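# Move an amber bottle onto the capping machine riser

## Task

Lift one amber bottle from the bench and set it down standing upright on the pale riser that sits on the capping machine's platform, directly beneath the capping head, while every other bottle stays upright.

## Robot and tools

Robot: two arms, left_arm and right_arm, each ending in a five-finger hand (the right arm has a right hand, the left arm its mirror-image left hand). Calibrated base positions in the scene frame: left_arm (-0.042, +0.292, +0.052) m, right_arm (+0.011, -0.306, +0.044) m, both turned only slightly about z. A post stands on the floor behind them. Loose objects may occasionally get a brief shove from outside.

Scene frame: origin at table-top height, halfway between the nominal bases; +x points out over the table, +z up, and the left arm is on the +y side (image left/right does not follow these names). Reported hand positions (metres) and quaternions (wxyz) use this frame and may be off by a few centimetres.

Hand point: a point 0.05 m in front of the palm and 0.15 m from the wrist flange along the fingers. Its +z runs along straight fingers, +y leaves the palm, +x crosses the palm away from the thumb on the right hand (toward the thumb on the left hand). Straight fingertips lie 0.06-0.07 m past the point along +z and 0.06 m behind it along -y. A wrist bracket on the little-finger side can strike objects. With the thumb turned fully in front of the palm, the hand closes around items roughly 0.035-0.065 m thick; a thumb-tip to index-pad pinch can hold light items up to about 0.08 m.

A command row always has 28 numbers, each in [-1, 1], covering both arms even when one is idle: left dx, dy, dz, rx, ry, rz; left little, ring, middle, index, thumb_bend, thumb_turn; left force_limit, speed; then the same 14 for the right arm. The six pose numbers are an offset, not a pose: they are measured from that arm's Hand target as it stood when the action (or move) began, along that Hand target's own axes. 1.0 equals 0.6 m for dx, dy, dz and 180 degrees for rx, ry, rz, which together form one rotation vector. Sending six zeros asks nothing new of an arm. The six finger/thumb numbers are absolute targets: +1 open/straight, -1 closed; thumb_turn +1 beside the palm, -1 opposite the fingers. force_limit maps -1..+1 to about 0..10 N at the fingertip (0..15 N for the two thumb motors). speed runs from nearly zero at -1 to full at +0.48 and above; full travel takes 0.49 s. For a gentle grip close with speed -0.94 or lower. No hand number means 'unchanged': to keep a hand as is, resend the eight hand numbers of the last row actually run for it; if none has run yet, send its hand_measured six values plus hand_force_limit and hand_speed. To grip harder, raise force_limit and send a target more closed than hand_measured; to loosen, send one more open.

Tools:
- execute_actions(actions, cameras): actions is a list of actions; each action is a table of up to 15 rows, one per 1/30 s control step; a short table repeats its last row to step 15. Every row in an action is counted from the same start pose, so repeating an offset in a later action moves further. cameras: list of names, ["all"], or []; images arrive by default only when actions is empty.
- move(target, speed, blend, blocking, cameras): straight-line paths toward one 28-number row or a list of up to 15 rows; every row in the list is an offset from the same starting Hand targets, not from the previous row. speed in m/s, 0.002 to 4.3 (default 0.25; rotation up to twice that in rad/s). blend in metres rounds corners (0 = stop at each). Paths are capped at 10 s, do not avoid obstacles, and may overshoot speed near full reach. blocking=false returns after about 0.5 s while motion continues. The result adds a move: line: done, off_target, moving, held or fault, plus limits=paced (pose clipped) or limits=held (steps withheld).
- wait(seconds, cameras): 0 to 3600 s, sends nothing new; returns early if a running move ends.
- stop(cameras): brakes a running move.
- zoom_image(camera, region): region [x0, y0, x1, y1] in pixels, at most 504 by 504, of the newest image from that camera.
- show_instructions(): shows the reference pages.
- finished_scene(scene): ends the scene for good; scene is 1 or omitted.
Cameras: cam_head_left, cam_head_right, cam_high, cam_low, cam_left_wrist, cam_right_wrist, each 672x504.

Results: end_effector_position and end_effector_quat_wxyz, Hand target (the last commanded pose after clipping; next offsets start here), joint positions, velocities (omitted when all are within noise), torques, and per hand six-value lists hand_measured, hand_stopped_by (moving, target, force, stalled, fault), hand_load_n (positive when the finger is pushed open; drops near 0 when a grip is lost), plus hand_force_limit and hand_speed. Action calls also list some intermediate positions.

Behaviour: orientation commands are clipped to within 40 degrees of the measured one each step. Hands often rest 1-3 cm (up to 5) short of or below the target without any contact; the next execute_actions call, even all-zero, re-requests it, or send the remaining gap as an offset. A blocked arm keeps pressing until commanded back past its hand point. Wrists near the waist axis can swing the whole arm.

Avoid: dropping the bottles (treat them as glass: never let one fall more than a few centimetres), releasing anything still moving, fast impacts, hard pushes on fixed or heavy things, leaving anything off the table, letting the two hands or arms touch or grip each other, excessive finger force, and holding loads or stretched poses long enough to overheat motors (MOTOR HOT warning at 85 °C, arm collapse at 100 °C).

Each tool is called after "Call:" as name(argument=value, ...) on one line, values as JSON.

Reference images:

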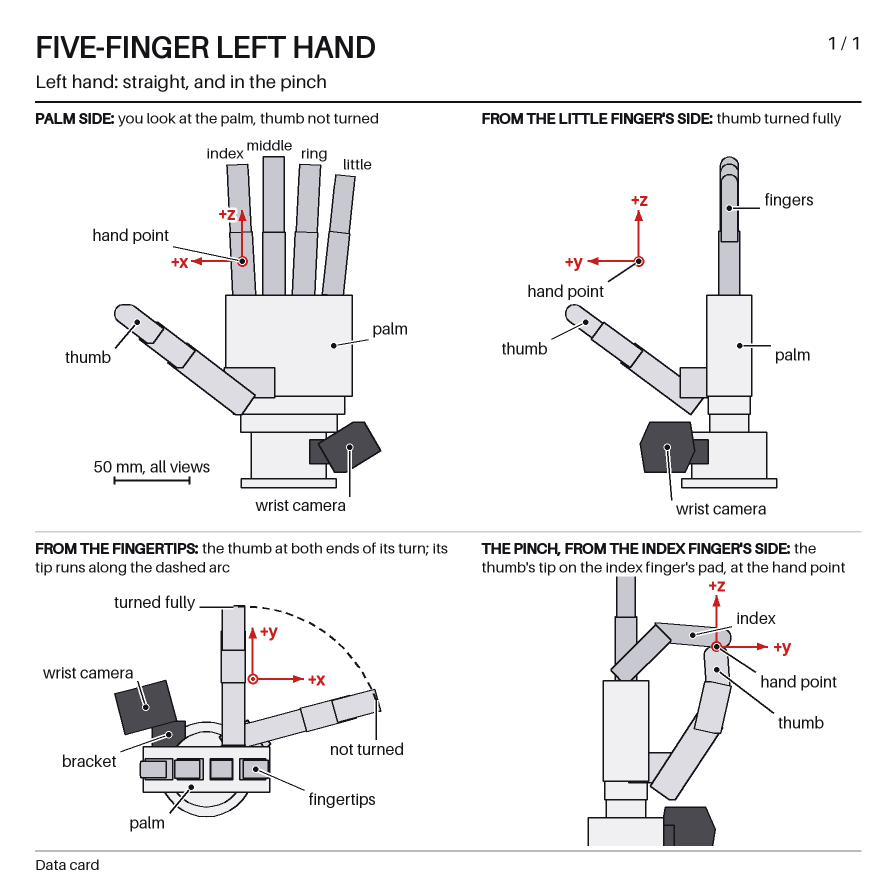

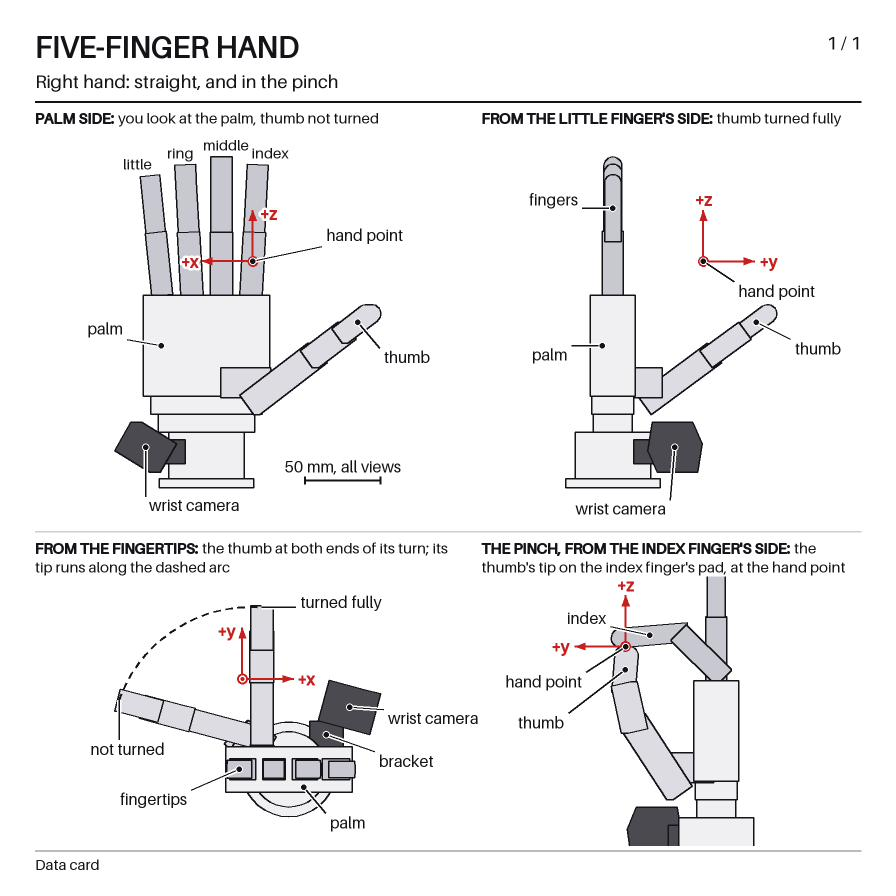

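## Session

Call:
execute_actions(actions=[])

Scene clock: 0.00 s.
left_arm: end_effector_position=(+0.2884, +0.6973, +0.1468) hand_measured=(+1.000, +1.000, +1.000, +1.000, +1.000, +1.000) hand_load_n=(+0.0, +0.0, +0.0, +0.0, +0.0, +0.0) hand_stopped_by=(target, target, target, target, target, target) hand_force_limit=0.00 hand_speed=-0.80 end_effector_quat_wxyz=(+0.036, +0.869, -0.492, -0.034) | right_arm: end_effector_position=(+0.7967, +0.1893, +0.1989) hand_measured=(+1.000, +1.000, +1.000, +1.000, +1.000, +1.000) hand_load_n=(+0.0, +0.0, +0.0, +0.0, +0.0, +0.0) hand_stopped_by=(target, target, target, target, target, target) hand_force_limit=0.00 hand_speed=-0.80 end_effector_quat_wxyz=(-0.552, +0.764, -0.126, +0.308)
Joint positions: left_arm=[0.922 1.998 1.758 -1.414 -0.054 0.341] | right_arm=[0.45 2.298 2.054 0.024 -0.413 -0.435]
Joint velocities: within noise
Joint torques (N m): no reading
Heat: left arm: hottest waist 29 °C; right arm: hottest shoulder 27 °C.
Hand target: left_arm +0.2914, +0.7010, +0.1452; +0.034, +0.869, -0.492, -0.034 | right_arm +0.8011, +0.1916, +0.2113; -0.558, +0.758, -0.122, +0.316

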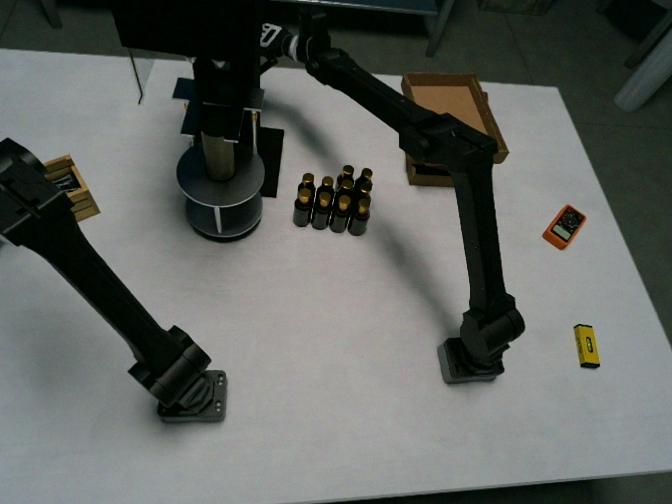

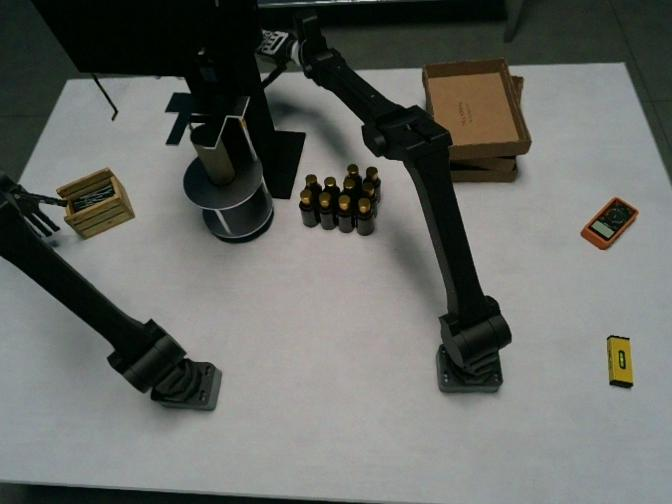

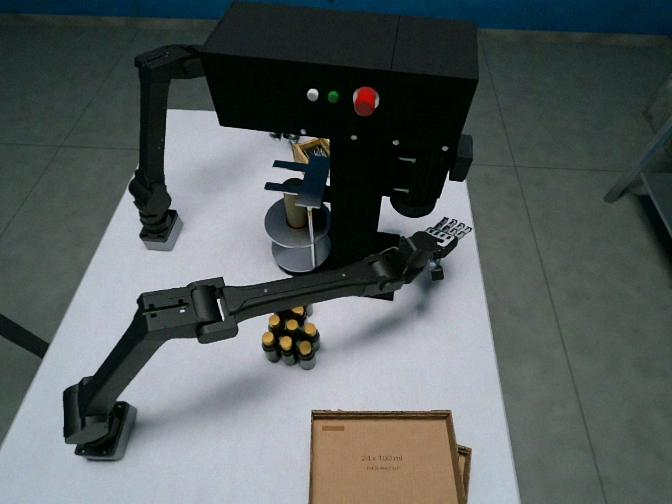

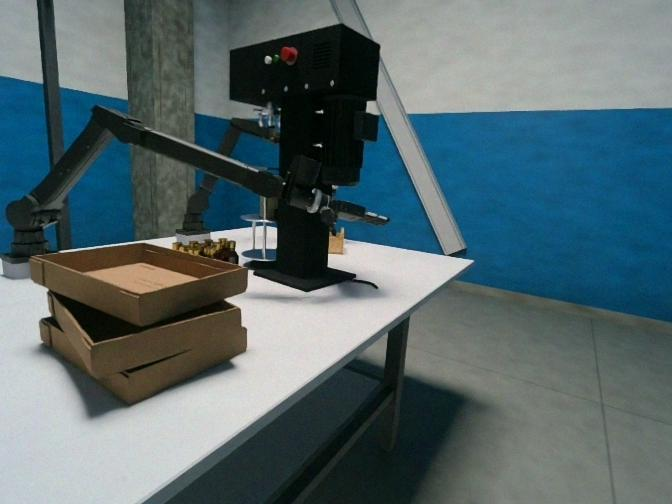

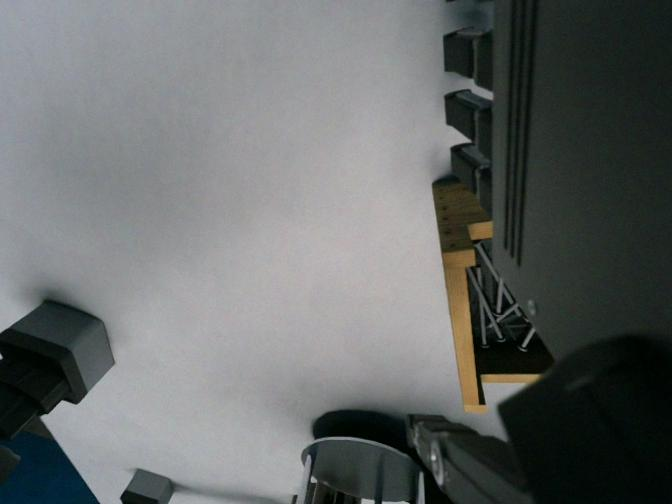

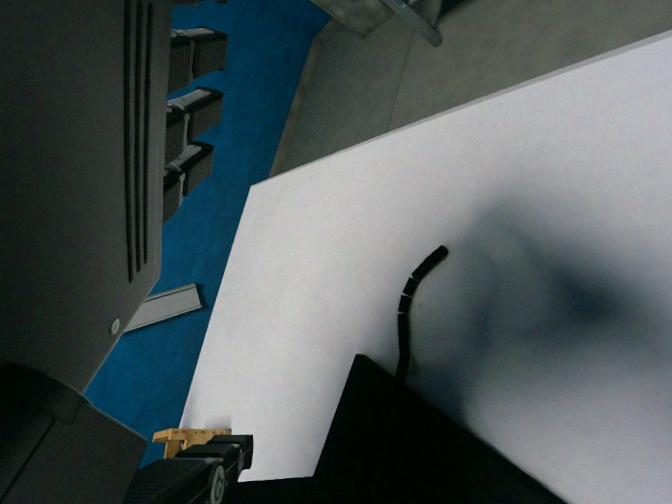

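Call:
zoom_image(camera="cam_head_left", region=[130, 60, 430, 285])

Call:
zoom_image(camera="cam_head_right", region=[130, 60, 430, 285])

Call:
zoom_image(camera="cam_high", region=[200, 110, 500, 385])

Call:
zoom_image(camera="cam_low", region=[150, 20, 450, 295])

Scaled by 1.680 from the camera's image (finer frame: 960x720).

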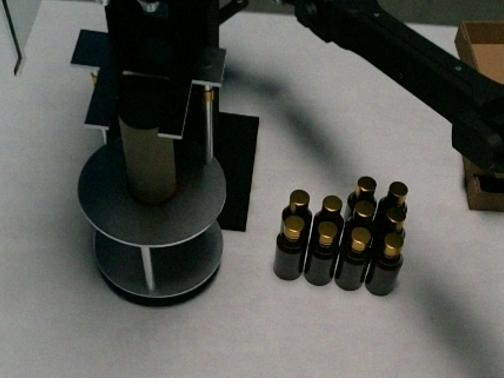

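Scaled by 1.680 from the camera's image (finer frame: 960x720).

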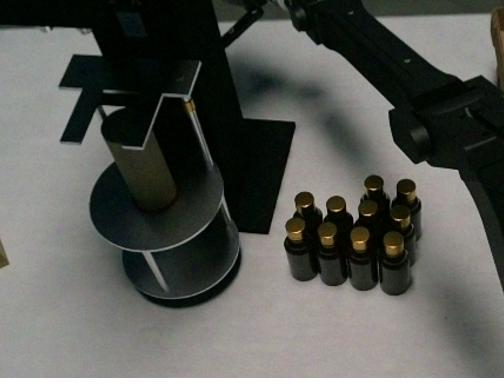

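Scaled by 1.680 from the camera's image (finer frame: 960x720).

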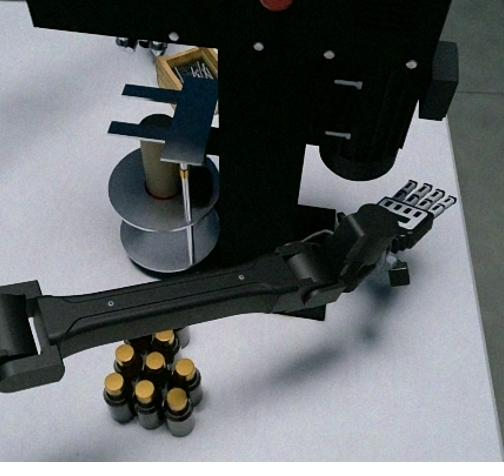

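Scaled by 1.680 from the camera's image (finer frame: 960x720).

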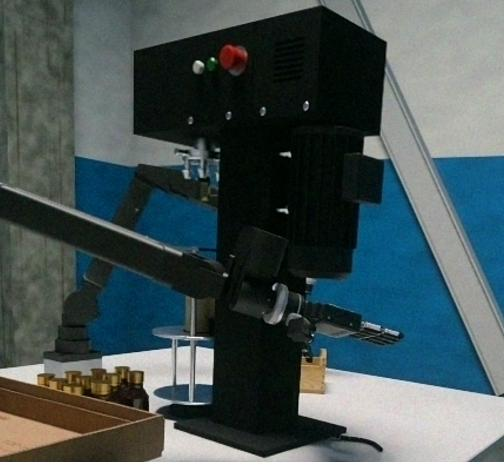

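Call:
move(target=[0.246,0.255,-0.240,0.518,0.136,0.137,1,1,1,1,1,1,0,-0.8, 0,0,0,0,0,0,1,1,1,1,1,1,0,-0.8], speed=0.2, cameras=["all"])

Scene clock: 123.83 s.
left_arm: end_effector_position=(+0.2533, +0.4957, +0.3026) hand_measured=(+1.000, +1.000, +1.000, +1.000, +1.000, +1.000) hand_load_n=(-0.5, +0.0, +0.0, +0.0, -0.5, +0.0) hand_stopped_by=(target, target, target, target, target, target) hand_force_limit=0.00 hand_speed=-0.80 end_effector_quat_wxyz=(+0.500, -0.494, +0.506, -0.500) | right_arm: end_effector_position=(+0.7967, +0.1893, +0.1989) hand_measured=(+1.000, +1.000, +1.000, +1.000, +1.000, +1.000) hand_load_n=(+0.0, +0.0, +0.0, +0.0, +0.0, -0.5) hand_stopped_by=(target, target, target, target, target, target) hand_force_limit=0.00 hand_speed=-0.80 end_effector_quat_wxyz=(-0.552, +0.764, -0.126, +0.308)
Joint positions: left_arm=[1.204 0.882 0.464 0.419 1.179 0.01] | right_arm=[0.45 2.298 2.054 0.024 -0.413 -0.435]
Joint torques (N m): left_arm=[1.55 -1.44 7.97 1.51 0.18 -0.09] | right_arm=[-0.85 -24.41 10.43 1.83 -0.19 -0.22]
Heat: left arm: hottest elbow 36 °C; right arm: hottest elbow 38 °C.
Hand target: left_arm +0.2502, +0.4997, +0.2992; +0.501, -0.500, +0.500, -0.500 | right_arm +0.8011, +0.1916, +0.2113; -0.558, +0.758, -0.122, +0.316
Off the commanded pose: left_arm 0.006 m, 1 deg | right_arm 0.013 m, 1 deg.
move: done
cam_left_wrist: T_world_to_cam=[[0.04457, -0.26593, 0.96296, -0.1675], [-0.54787, -0.81254, -0.19903, 0.59659], [0.83538, -0.51871, -0.18191, 0.21921]] pos_world=[0.1512, 0.55392, 0.31991]

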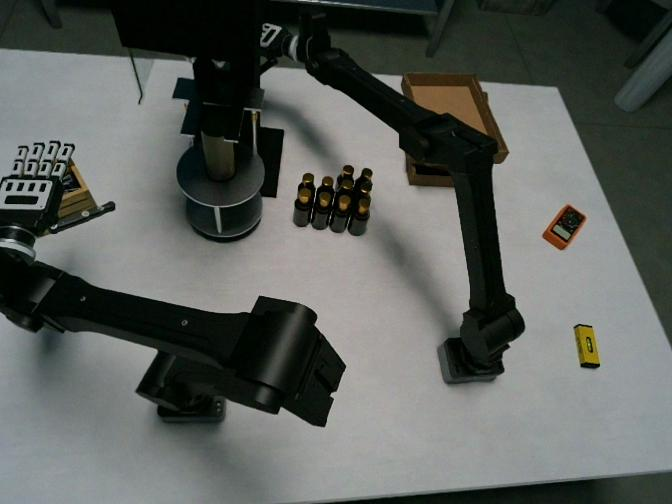

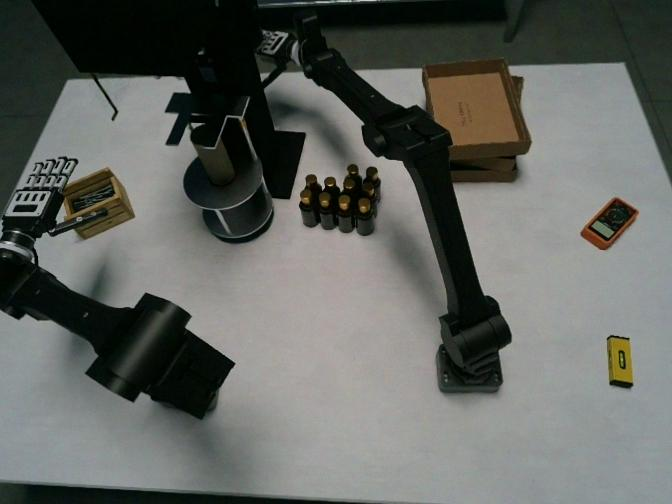

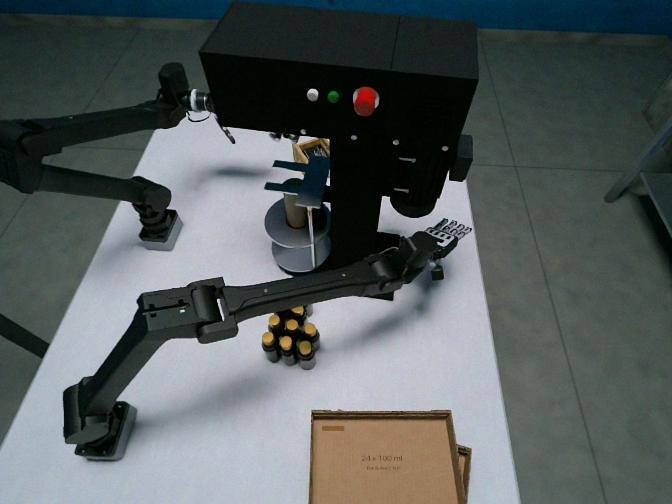

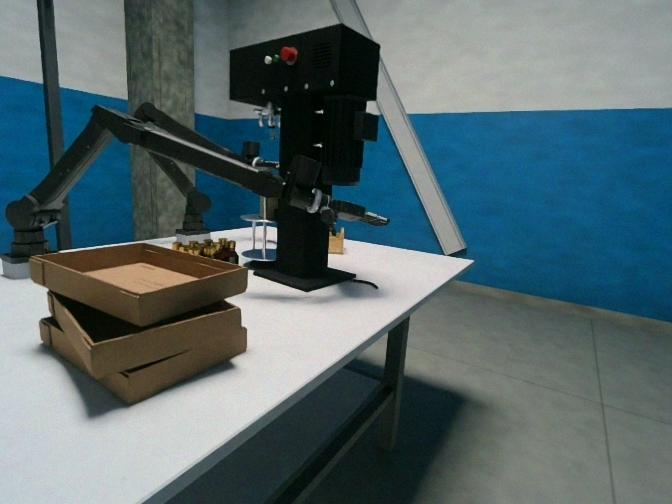

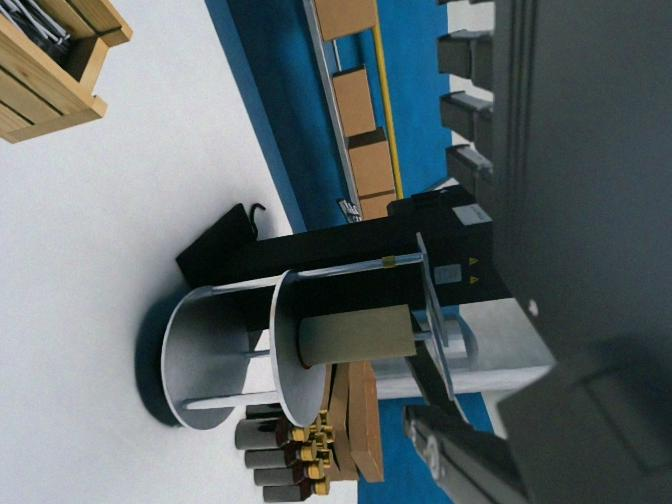

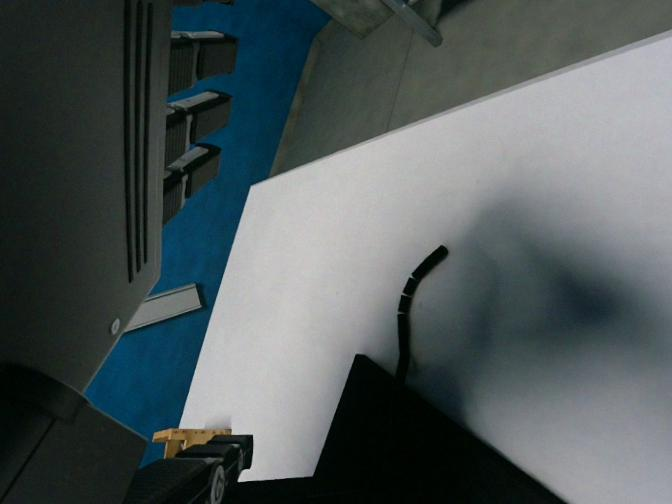

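Call:
zoom_image(camera="cam_left_wrist", region=[150, 180, 560, 504])

Scaled by 1.229 from the camera's image (finer frame: 960x720).

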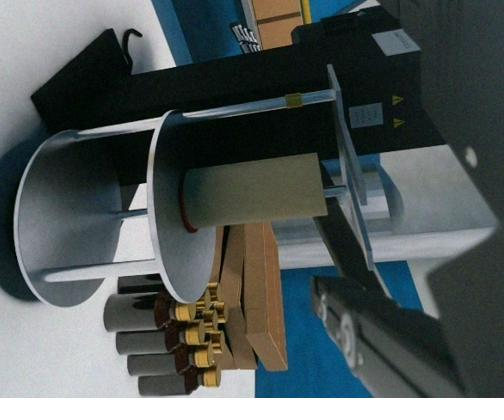

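Call:
zoom_image(camera="cam_head_right", region=[150, 70, 290, 250])

Call:
zoom_image(camera="cam_head_left", region=[150, 60, 290, 240])

Call:
zoom_image(camera="cam_high", region=[240, 130, 380, 290])

Call:
zoom_image(camera="cam_low", region=[220, 80, 380, 290])

Scaled by 2.800 from the camera's image (finer frame: 960x720).

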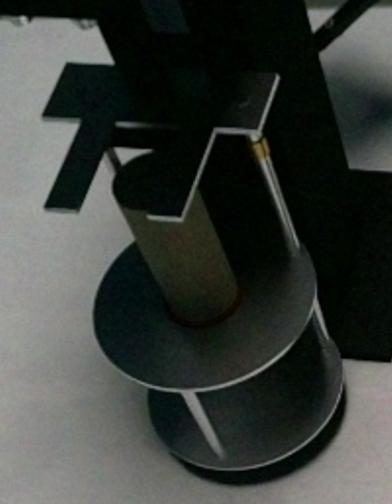

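Scaled by 2.800 from the camera's image (finer frame: 960x720).

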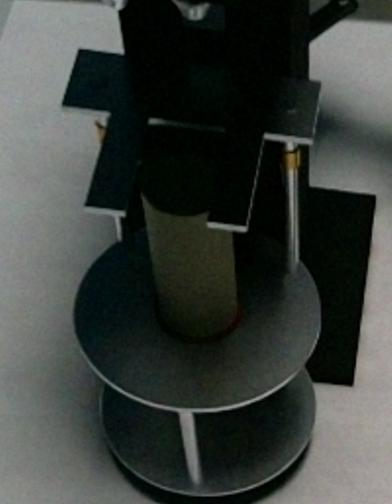

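Scaled by 3.150 from the camera's image (finer frame: 960x720).

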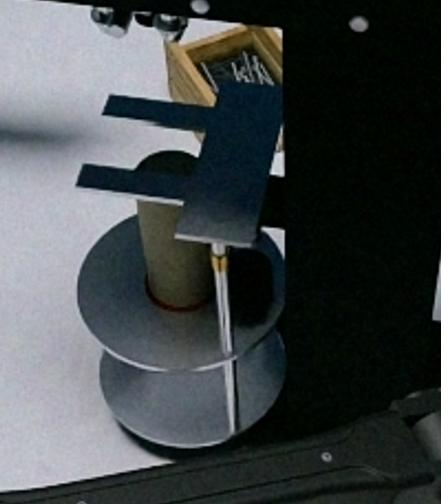

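Scaled by 2.400 from the camera's image (finer frame: 960x720).

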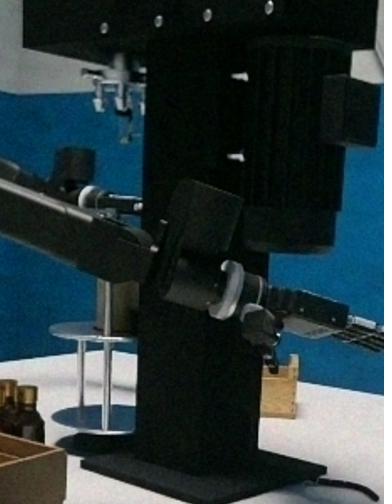

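Call:
move(target=[0.083,-0.19,0,0,0.067,0,1,1,1,1,1,1,0,-0.8, 0,0,0,0,0,0,1,1,1,1,1,1,0,-0.8], speed=0.2, cameras=["cam_left_wrist"])

Call:
zoom_image(camera="cam_left_wrist", region=[150, 100, 560, 504])

Scene clock: 201.27 s.
left_arm: end_effector_position=(+0.2456, +0.4504, +0.3937) hand_measured=(+1.000, +1.000, +1.000, +1.000, +1.000, +1.000) hand_load_n=(+0.0, +0.0, +0.0, +0.0, +0.0, +0.0) hand_stopped_by=(target, target, target, target, target, target) hand_force_limit=0.00 hand_speed=-0.80 end_effector_quat_wxyz=(+0.437, -0.461, +0.538, -0.554) | right_arm: end_effector_position=(+0.7967, +0.1893, +0.1989) hand_measured=(+1.000, +1.000, +1.000, +1.000, +1.000, +1.000) hand_load_n=(+0.0, +0.0, +0.0, +0.0, +0.0, +0.0) hand_stopped_by=(target, target, target, target, target, target) hand_force_limit=0.00 hand_speed=-0.80 end_effector_quat_wxyz=(-0.552, +0.764, -0.126, +0.308)
Joint positions: left_arm=[1.184 0.768 0.664 0.086 1.341 -0.022] | right_arm=[0.45 2.298 2.054 0.024 -0.413 -0.435]
Joint torques (N m): left_arm=[-0.97 -1.49 12.03 0.2 0.09 0.1] | right_arm=[-0.79 -24.53 10.82 1.84 -0.25 -0.13]
Heat: left arm: hottest elbow 36 °C; right arm: hottest elbow 39 °C.
Hand target: left_arm +0.2500, +0.4497, +0.4131; +0.446, -0.444, +0.550, -0.550 | right_arm +0.8011, +0.1916, +0.2113; -0.558, +0.758, -0.122, +0.316
Off the commanded pose: left_arm 0.020 m, 3 deg | right_arm 0.013 m, 1 deg.
move: off_target (left_arm)
cam_left_wrist: T_world_to_cam=[[0.00923, -0.22192, 0.97502, -0.28294], [-0.68886, -0.7082, -0.15467, 0.54384], [0.72484, -0.67023, -0.15941, 0.30535]] pos_world=[0.15591, 0.52701, 0.40866]

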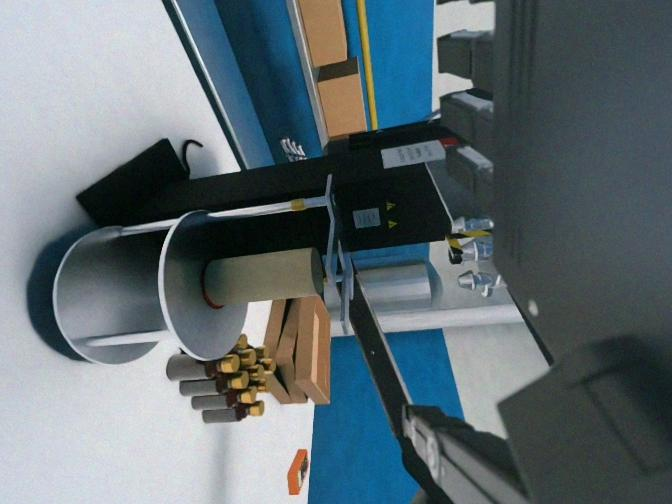

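Scaled by 1.229 from the camera's image (finer frame: 960x720).

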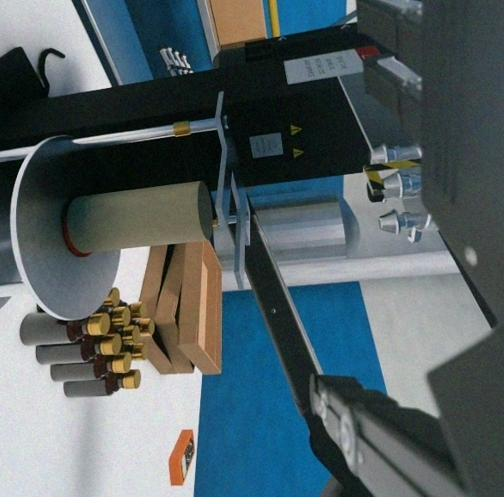

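Call:
move(target=[[0,0,0,0,0,0,1,1,1,1,1,1,0,-0.8, 0.220,-0.023,-0.487,-0.037,0.102,0.022,1,1,1,1,1,1,0,-0.8]], speed=0.25, cameras=["all"])

Scene clock: 262.87 s.
left_arm: end_effector_position=(+0.2456, +0.4505, +0.3937) hand_measured=(+1.000, +1.000, +1.000, +1.000, +1.000, +1.000) hand_load_n=(+0.0, +0.0, +0.0, +0.0, +0.0, +0.0) hand_stopped_by=(target, target, target, target, target, target) hand_force_limit=0.00 hand_speed=-0.80 end_effector_quat_wxyz=(+0.437, -0.460, +0.539, -0.554) | right_arm: end_effector_position=(+0.7248, -0.1021, +0.3286) hand_measured=(+1.000, +1.000, +1.000, +1.000, +1.000, +1.000) hand_load_n=(+0.0, +0.0, +0.0, +0.0, +0.0, -0.5) hand_stopped_by=(target, target, target, target, target, target) hand_force_limit=0.00 hand_speed=-0.80 end_effector_quat_wxyz=(-0.496, +0.721, -0.245, +0.417)
Joint positions: left_arm=[1.184 0.768 0.664 0.086 1.341 -0.021] | right_arm=[0.157 1.682 1.406 0.104 -0.356 -0.431]
Joint torques (N m): left_arm=[-0.97 -1.55 12.03 0.18 0.08 0.1] | right_arm=[-0.26 -16.09 8.57 1.54 -0.24 -0.1]
Heat: left arm: hottest elbow 41 °C; right arm: hottest elbow 39 °C.
Hand target: left_arm +0.2500, +0.4497, +0.4131; +0.446, -0.444, +0.550, -0.550 | right_arm +0.7210, -0.0990, +0.3212; -0.497, +0.724, -0.253, +0.406
Off the commanded pose: left_arm 0.020 m, 3 deg | right_arm 0.009 m, 2 deg.
move: done
cam_left_wrist: T_world_to_cam=[[0.00897, -0.22306, 0.97476, -0.28219], [-0.68879, -0.70805, -0.15569, 0.54416], [0.72491, -0.67001, -0.15999, 0.30546]] pos_world=[0.15591, 0.52701, 0.40866]
cam_right_wrist: T_world_to_cam=[[0.18832, -0.60825, -0.77108, 0.05196], [-0.87417, 0.25403, -0.41388, 0.79371], [0.44762, 0.752, -0.48388, 0.0302]] pos_world=[0.67054, -0.19273, 0.38318]

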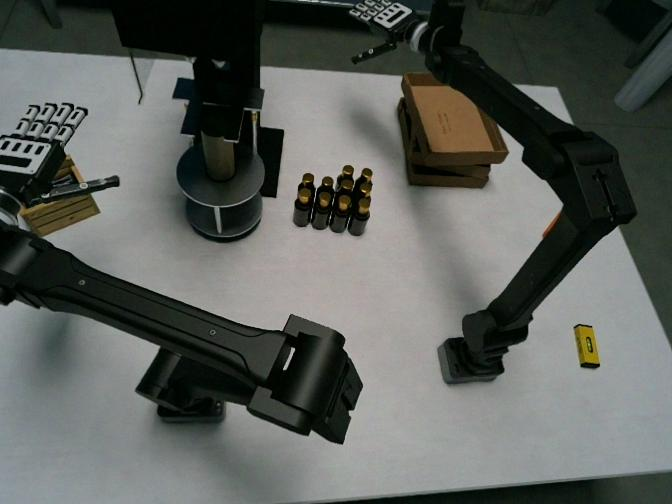

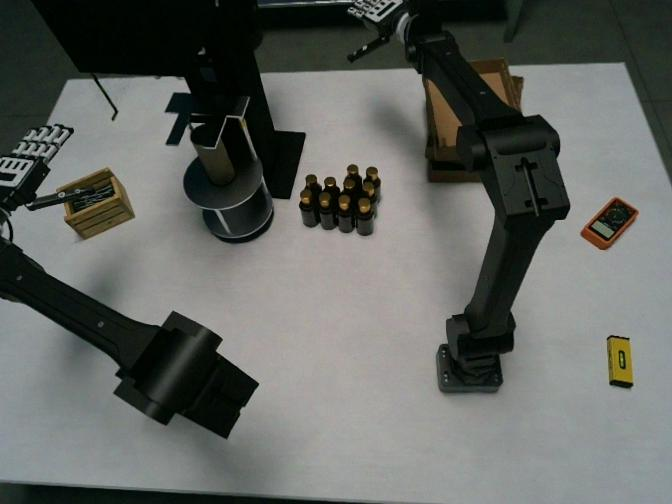

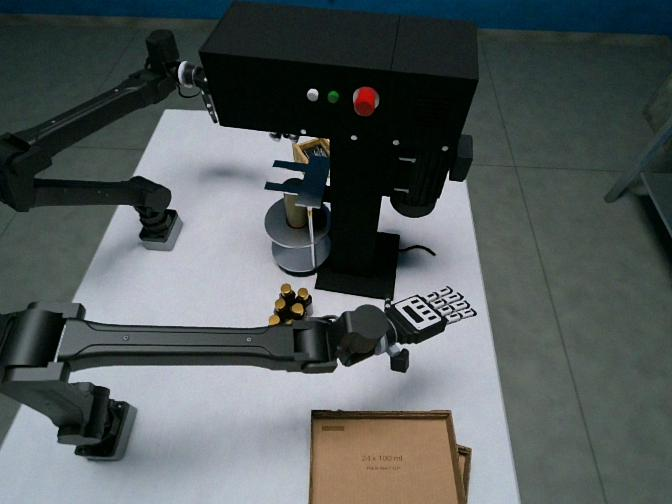

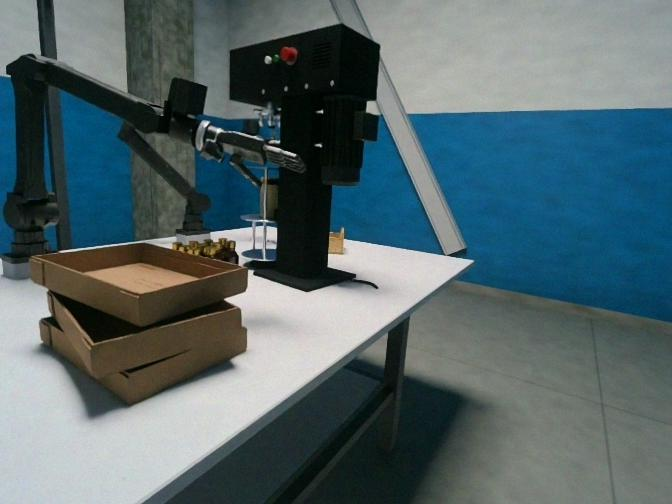

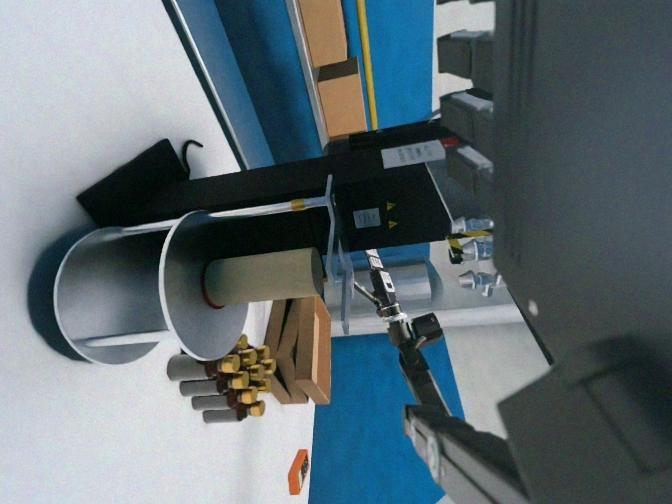

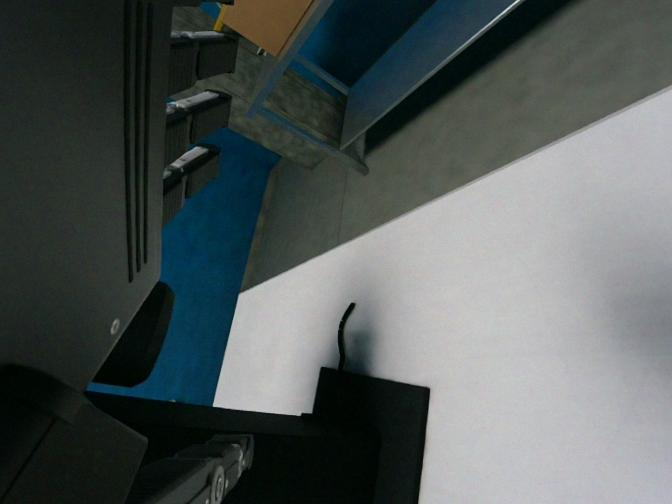

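Call:
move(target=[[0,0,0,0,0,0,1,1,1,1,1,1,0,-0.8, 0.231,0.054,-0.590,-0.093,0.257,0.049,1,1,1,1,1,1,0,-0.8]], speed=0.25, cameras=["cam_head_left","cam_head_right","cam_high","cam_low"])

Scene clock: 299.87 s.
left_arm: end_effector_position=(+0.2456, +0.4505, +0.3937) hand_measured=(+1.000, +1.000, +1.000, +1.000, +1.000, +1.000) hand_load_n=(+0.0, +0.0, +0.0, +0.0, +0.0, -0.5) hand_stopped_by=(target, target, target, target, target, target) hand_force_limit=0.00 hand_speed=-0.80 end_effector_quat_wxyz=(+0.437, -0.460, +0.539, -0.554) | right_arm: end_effector_position=(+0.5028, -0.3995, +0.4078) hand_measured=(+1.000, +1.000, +1.000, +1.000, +1.000, +1.000) hand_load_n=(+0.0, +0.0, +0.0, +0.0, +0.0, +0.0) hand_stopped_by=(target, target, target, target, target, target) hand_force_limit=0.00 hand_speed=-0.80 end_effector_quat_wxyz=(-0.280, +0.549, -0.527, +0.585)
Joint positions: left_arm=[1.184 0.768 0.664 0.086 1.341 -0.021] | right_arm=[-0.164 0.974 0.951 -0.138 0.179 -0.332]
Joint torques (N m): left_arm=[-0.91 -1.49 12.03 0.18 0.08 0.1] | right_arm=[-0.62 -6.77 8.81 1.59 -0.17 0.04]
Heat: left arm: hottest elbow 43 °C; right arm: hottest shoulder 35 °C.
Hand target: left_arm +0.2500, +0.4497, +0.4131; +0.446, -0.444, +0.550, -0.550 | right_arm +0.5005, -0.4003, +0.4003; -0.280, +0.549, -0.535, +0.578
Off the commanded pose: left_arm 0.020 m, 3 deg | right_arm 0.008 m, 1 deg.
move: done

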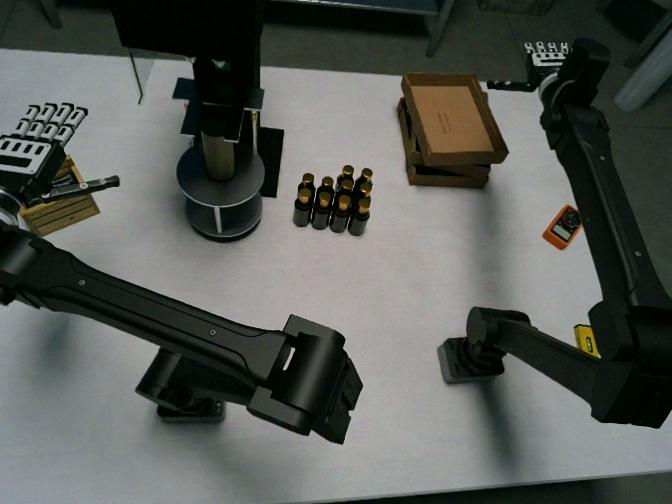

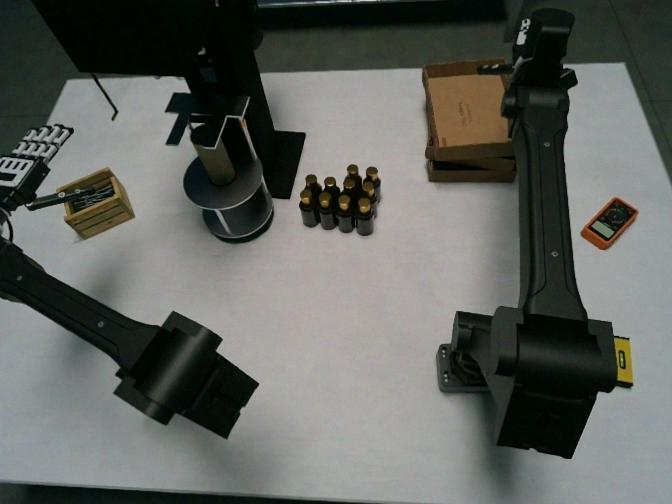

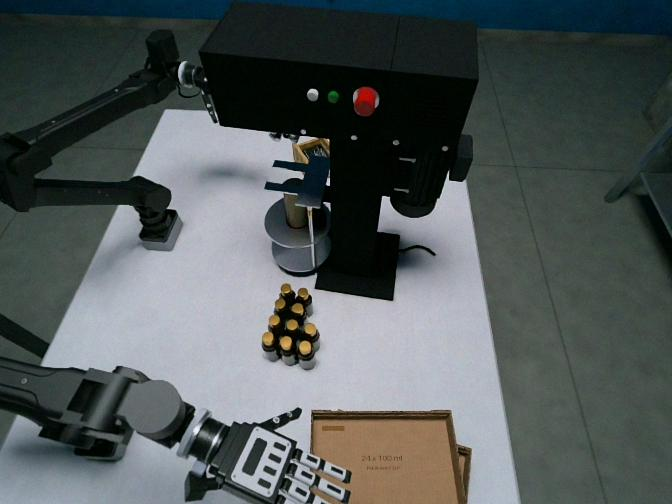

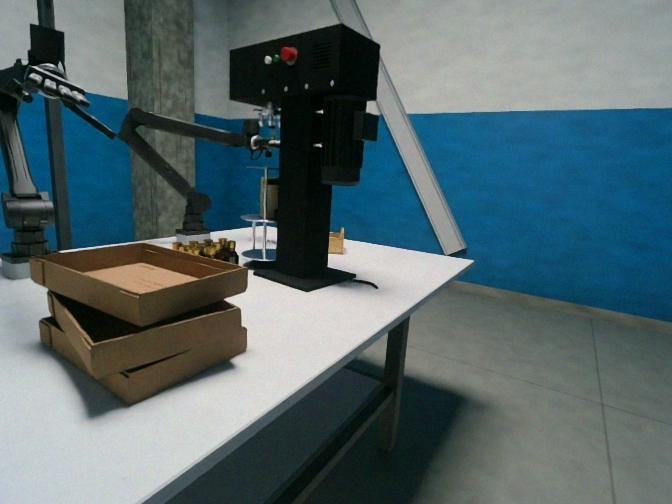

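Call:
zoom_image(camera="cam_high", region=[240, 260, 350, 390])

Call:
zoom_image(camera="cam_head_left", region=[280, 150, 390, 245])

Call:
zoom_image(camera="cam_head_right", region=[280, 150, 390, 245])

Call:
zoom_image(camera="cam_low", region=[160, 80, 300, 280])

Scaled by 3.877 from the camera's image (finer frame: 960x720).

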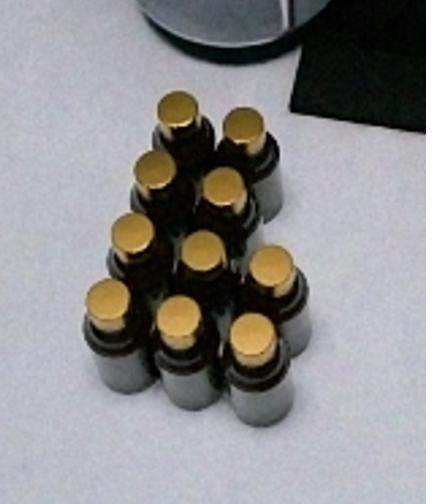

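Scaled by 4.582 from the camera's image (finer frame: 960x720).

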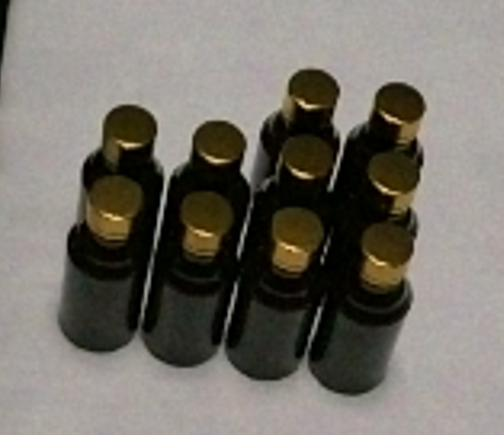

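Scaled by 4.582 from the camera's image (finer frame: 960x720).

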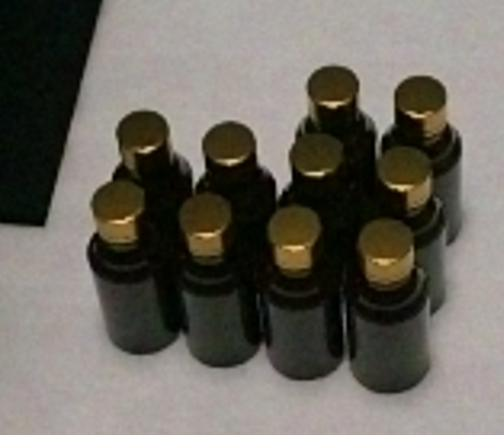

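Scaled by 2.520 from the camera's image (finer frame: 960x720).

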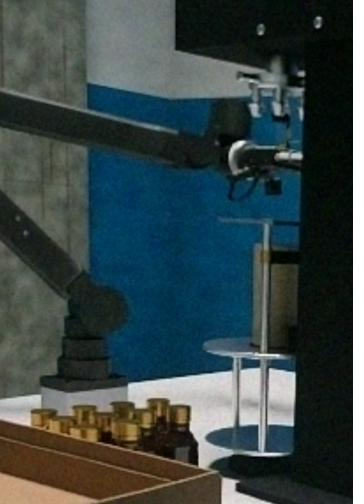

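Call:
move(target=[[0.230,0.138,-0.036,0,0.10,0,1,1,1,1,1,1,0,-0.8, 0,0,0,0,0,0,1,1,1,1,1,1,0,-0.8]], speed=0.2, cameras=["cam_head_left","cam_head_right","cam_left_wrist"])

Scene clock: 541.20 s.
left_arm: end_effector_position=(+0.1999, +0.3233, +0.3312) hand_measured=(+1.000, +1.000, +1.000, +1.000, +1.000, +1.000) hand_load_n=(+0.0, +0.0, +0.0, +0.0, +0.0, +0.0) hand_stopped_by=(target, target, target, target, target, target) hand_force_limit=0.00 hand_speed=-0.80 end_effector_quat_wxyz=(+0.356, -0.360, +0.609, -0.611) | right_arm: end_effector_position=(+0.5028, -0.3995, +0.4078) hand_measured=(+1.000, +1.000, +1.000, +1.000, +1.000, +1.000) hand_load_n=(+0.0, +0.0, +0.0, +0.0, +0.0, +0.0) hand_stopped_by=(target, target, target, target, target, target) hand_force_limit=0.00 hand_speed=-0.80 end_effector_quat_wxyz=(-0.280, +0.549, -0.527, +0.585)
Joint positions: left_arm=[1.091 0.498 0.414 0.086 1.564 -0.008] | right_arm=[-0.164 0.974 0.951 -0.138 0.179 -0.331]
Joint torques (N m): left_arm=[-0.85 1.61 8.64 0.69 0.03 0.05] | right_arm=[-0.85 -6.24 8.75 1.29 -0.15 -0.02]
Heat: left arm: hottest elbow 48 °C; right arm: hottest elbow 33 °C.
Hand target: left_arm +0.2003, +0.3194, +0.3300; +0.354, -0.353, +0.613, -0.612 | right_arm +0.5005, -0.4003, +0.4003; -0.280, +0.549, -0.535, +0.578
Off the commanded pose: left_arm 0.004 m, 1 deg | right_arm 0.008 m, 1 deg.
move: done
cam_left_wrist: T_world_to_cam=[[-0.0795, -0.2402, 0.96746, -0.22358], [-0.87122, -0.45489, -0.18453, 0.37709], [0.48441, -0.85755, -0.1731, 0.35645]] pos_world=[0.13809, 0.4235, 0.34759]

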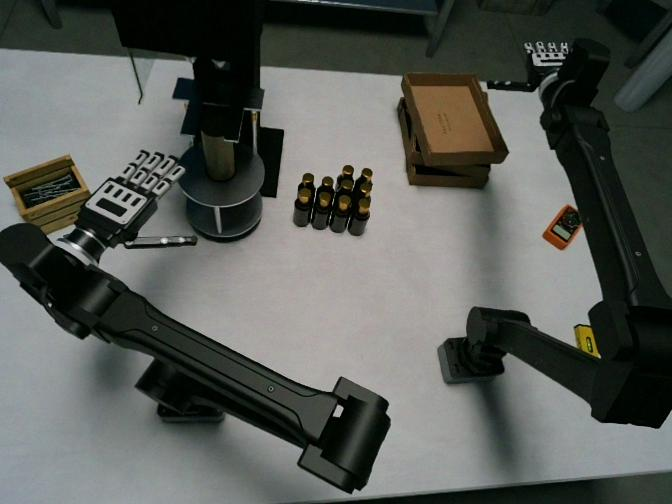

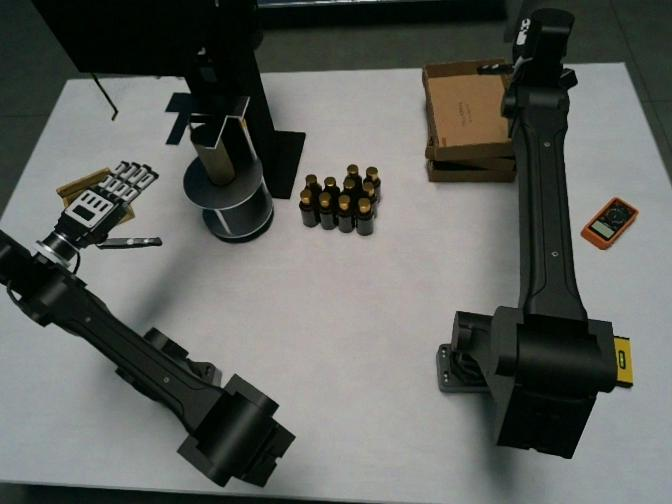

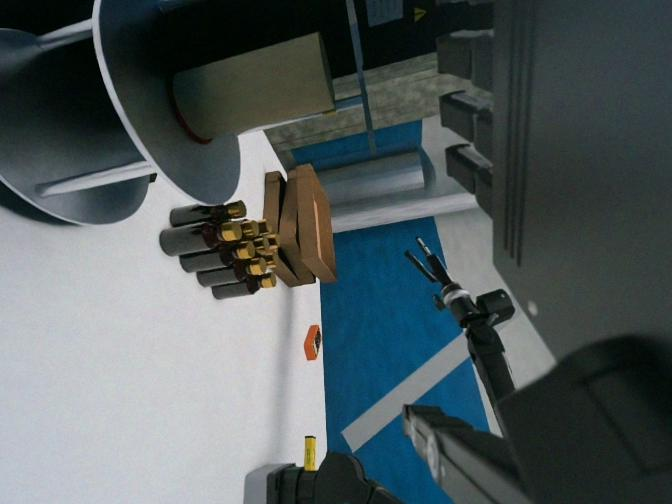

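Call:
zoom_image(camera="cam_left_wrist", region=[150, 180, 300, 310])

Scaled by 3.360 from the camera's image (finer frame: 960x720).

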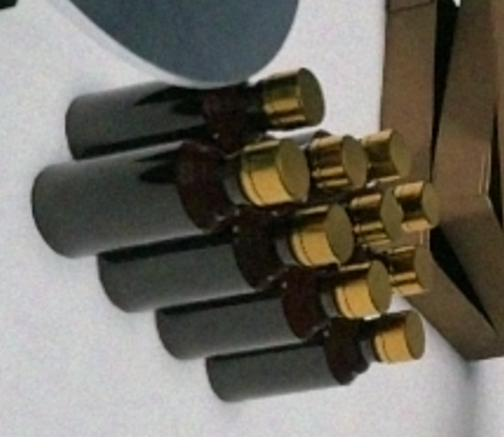

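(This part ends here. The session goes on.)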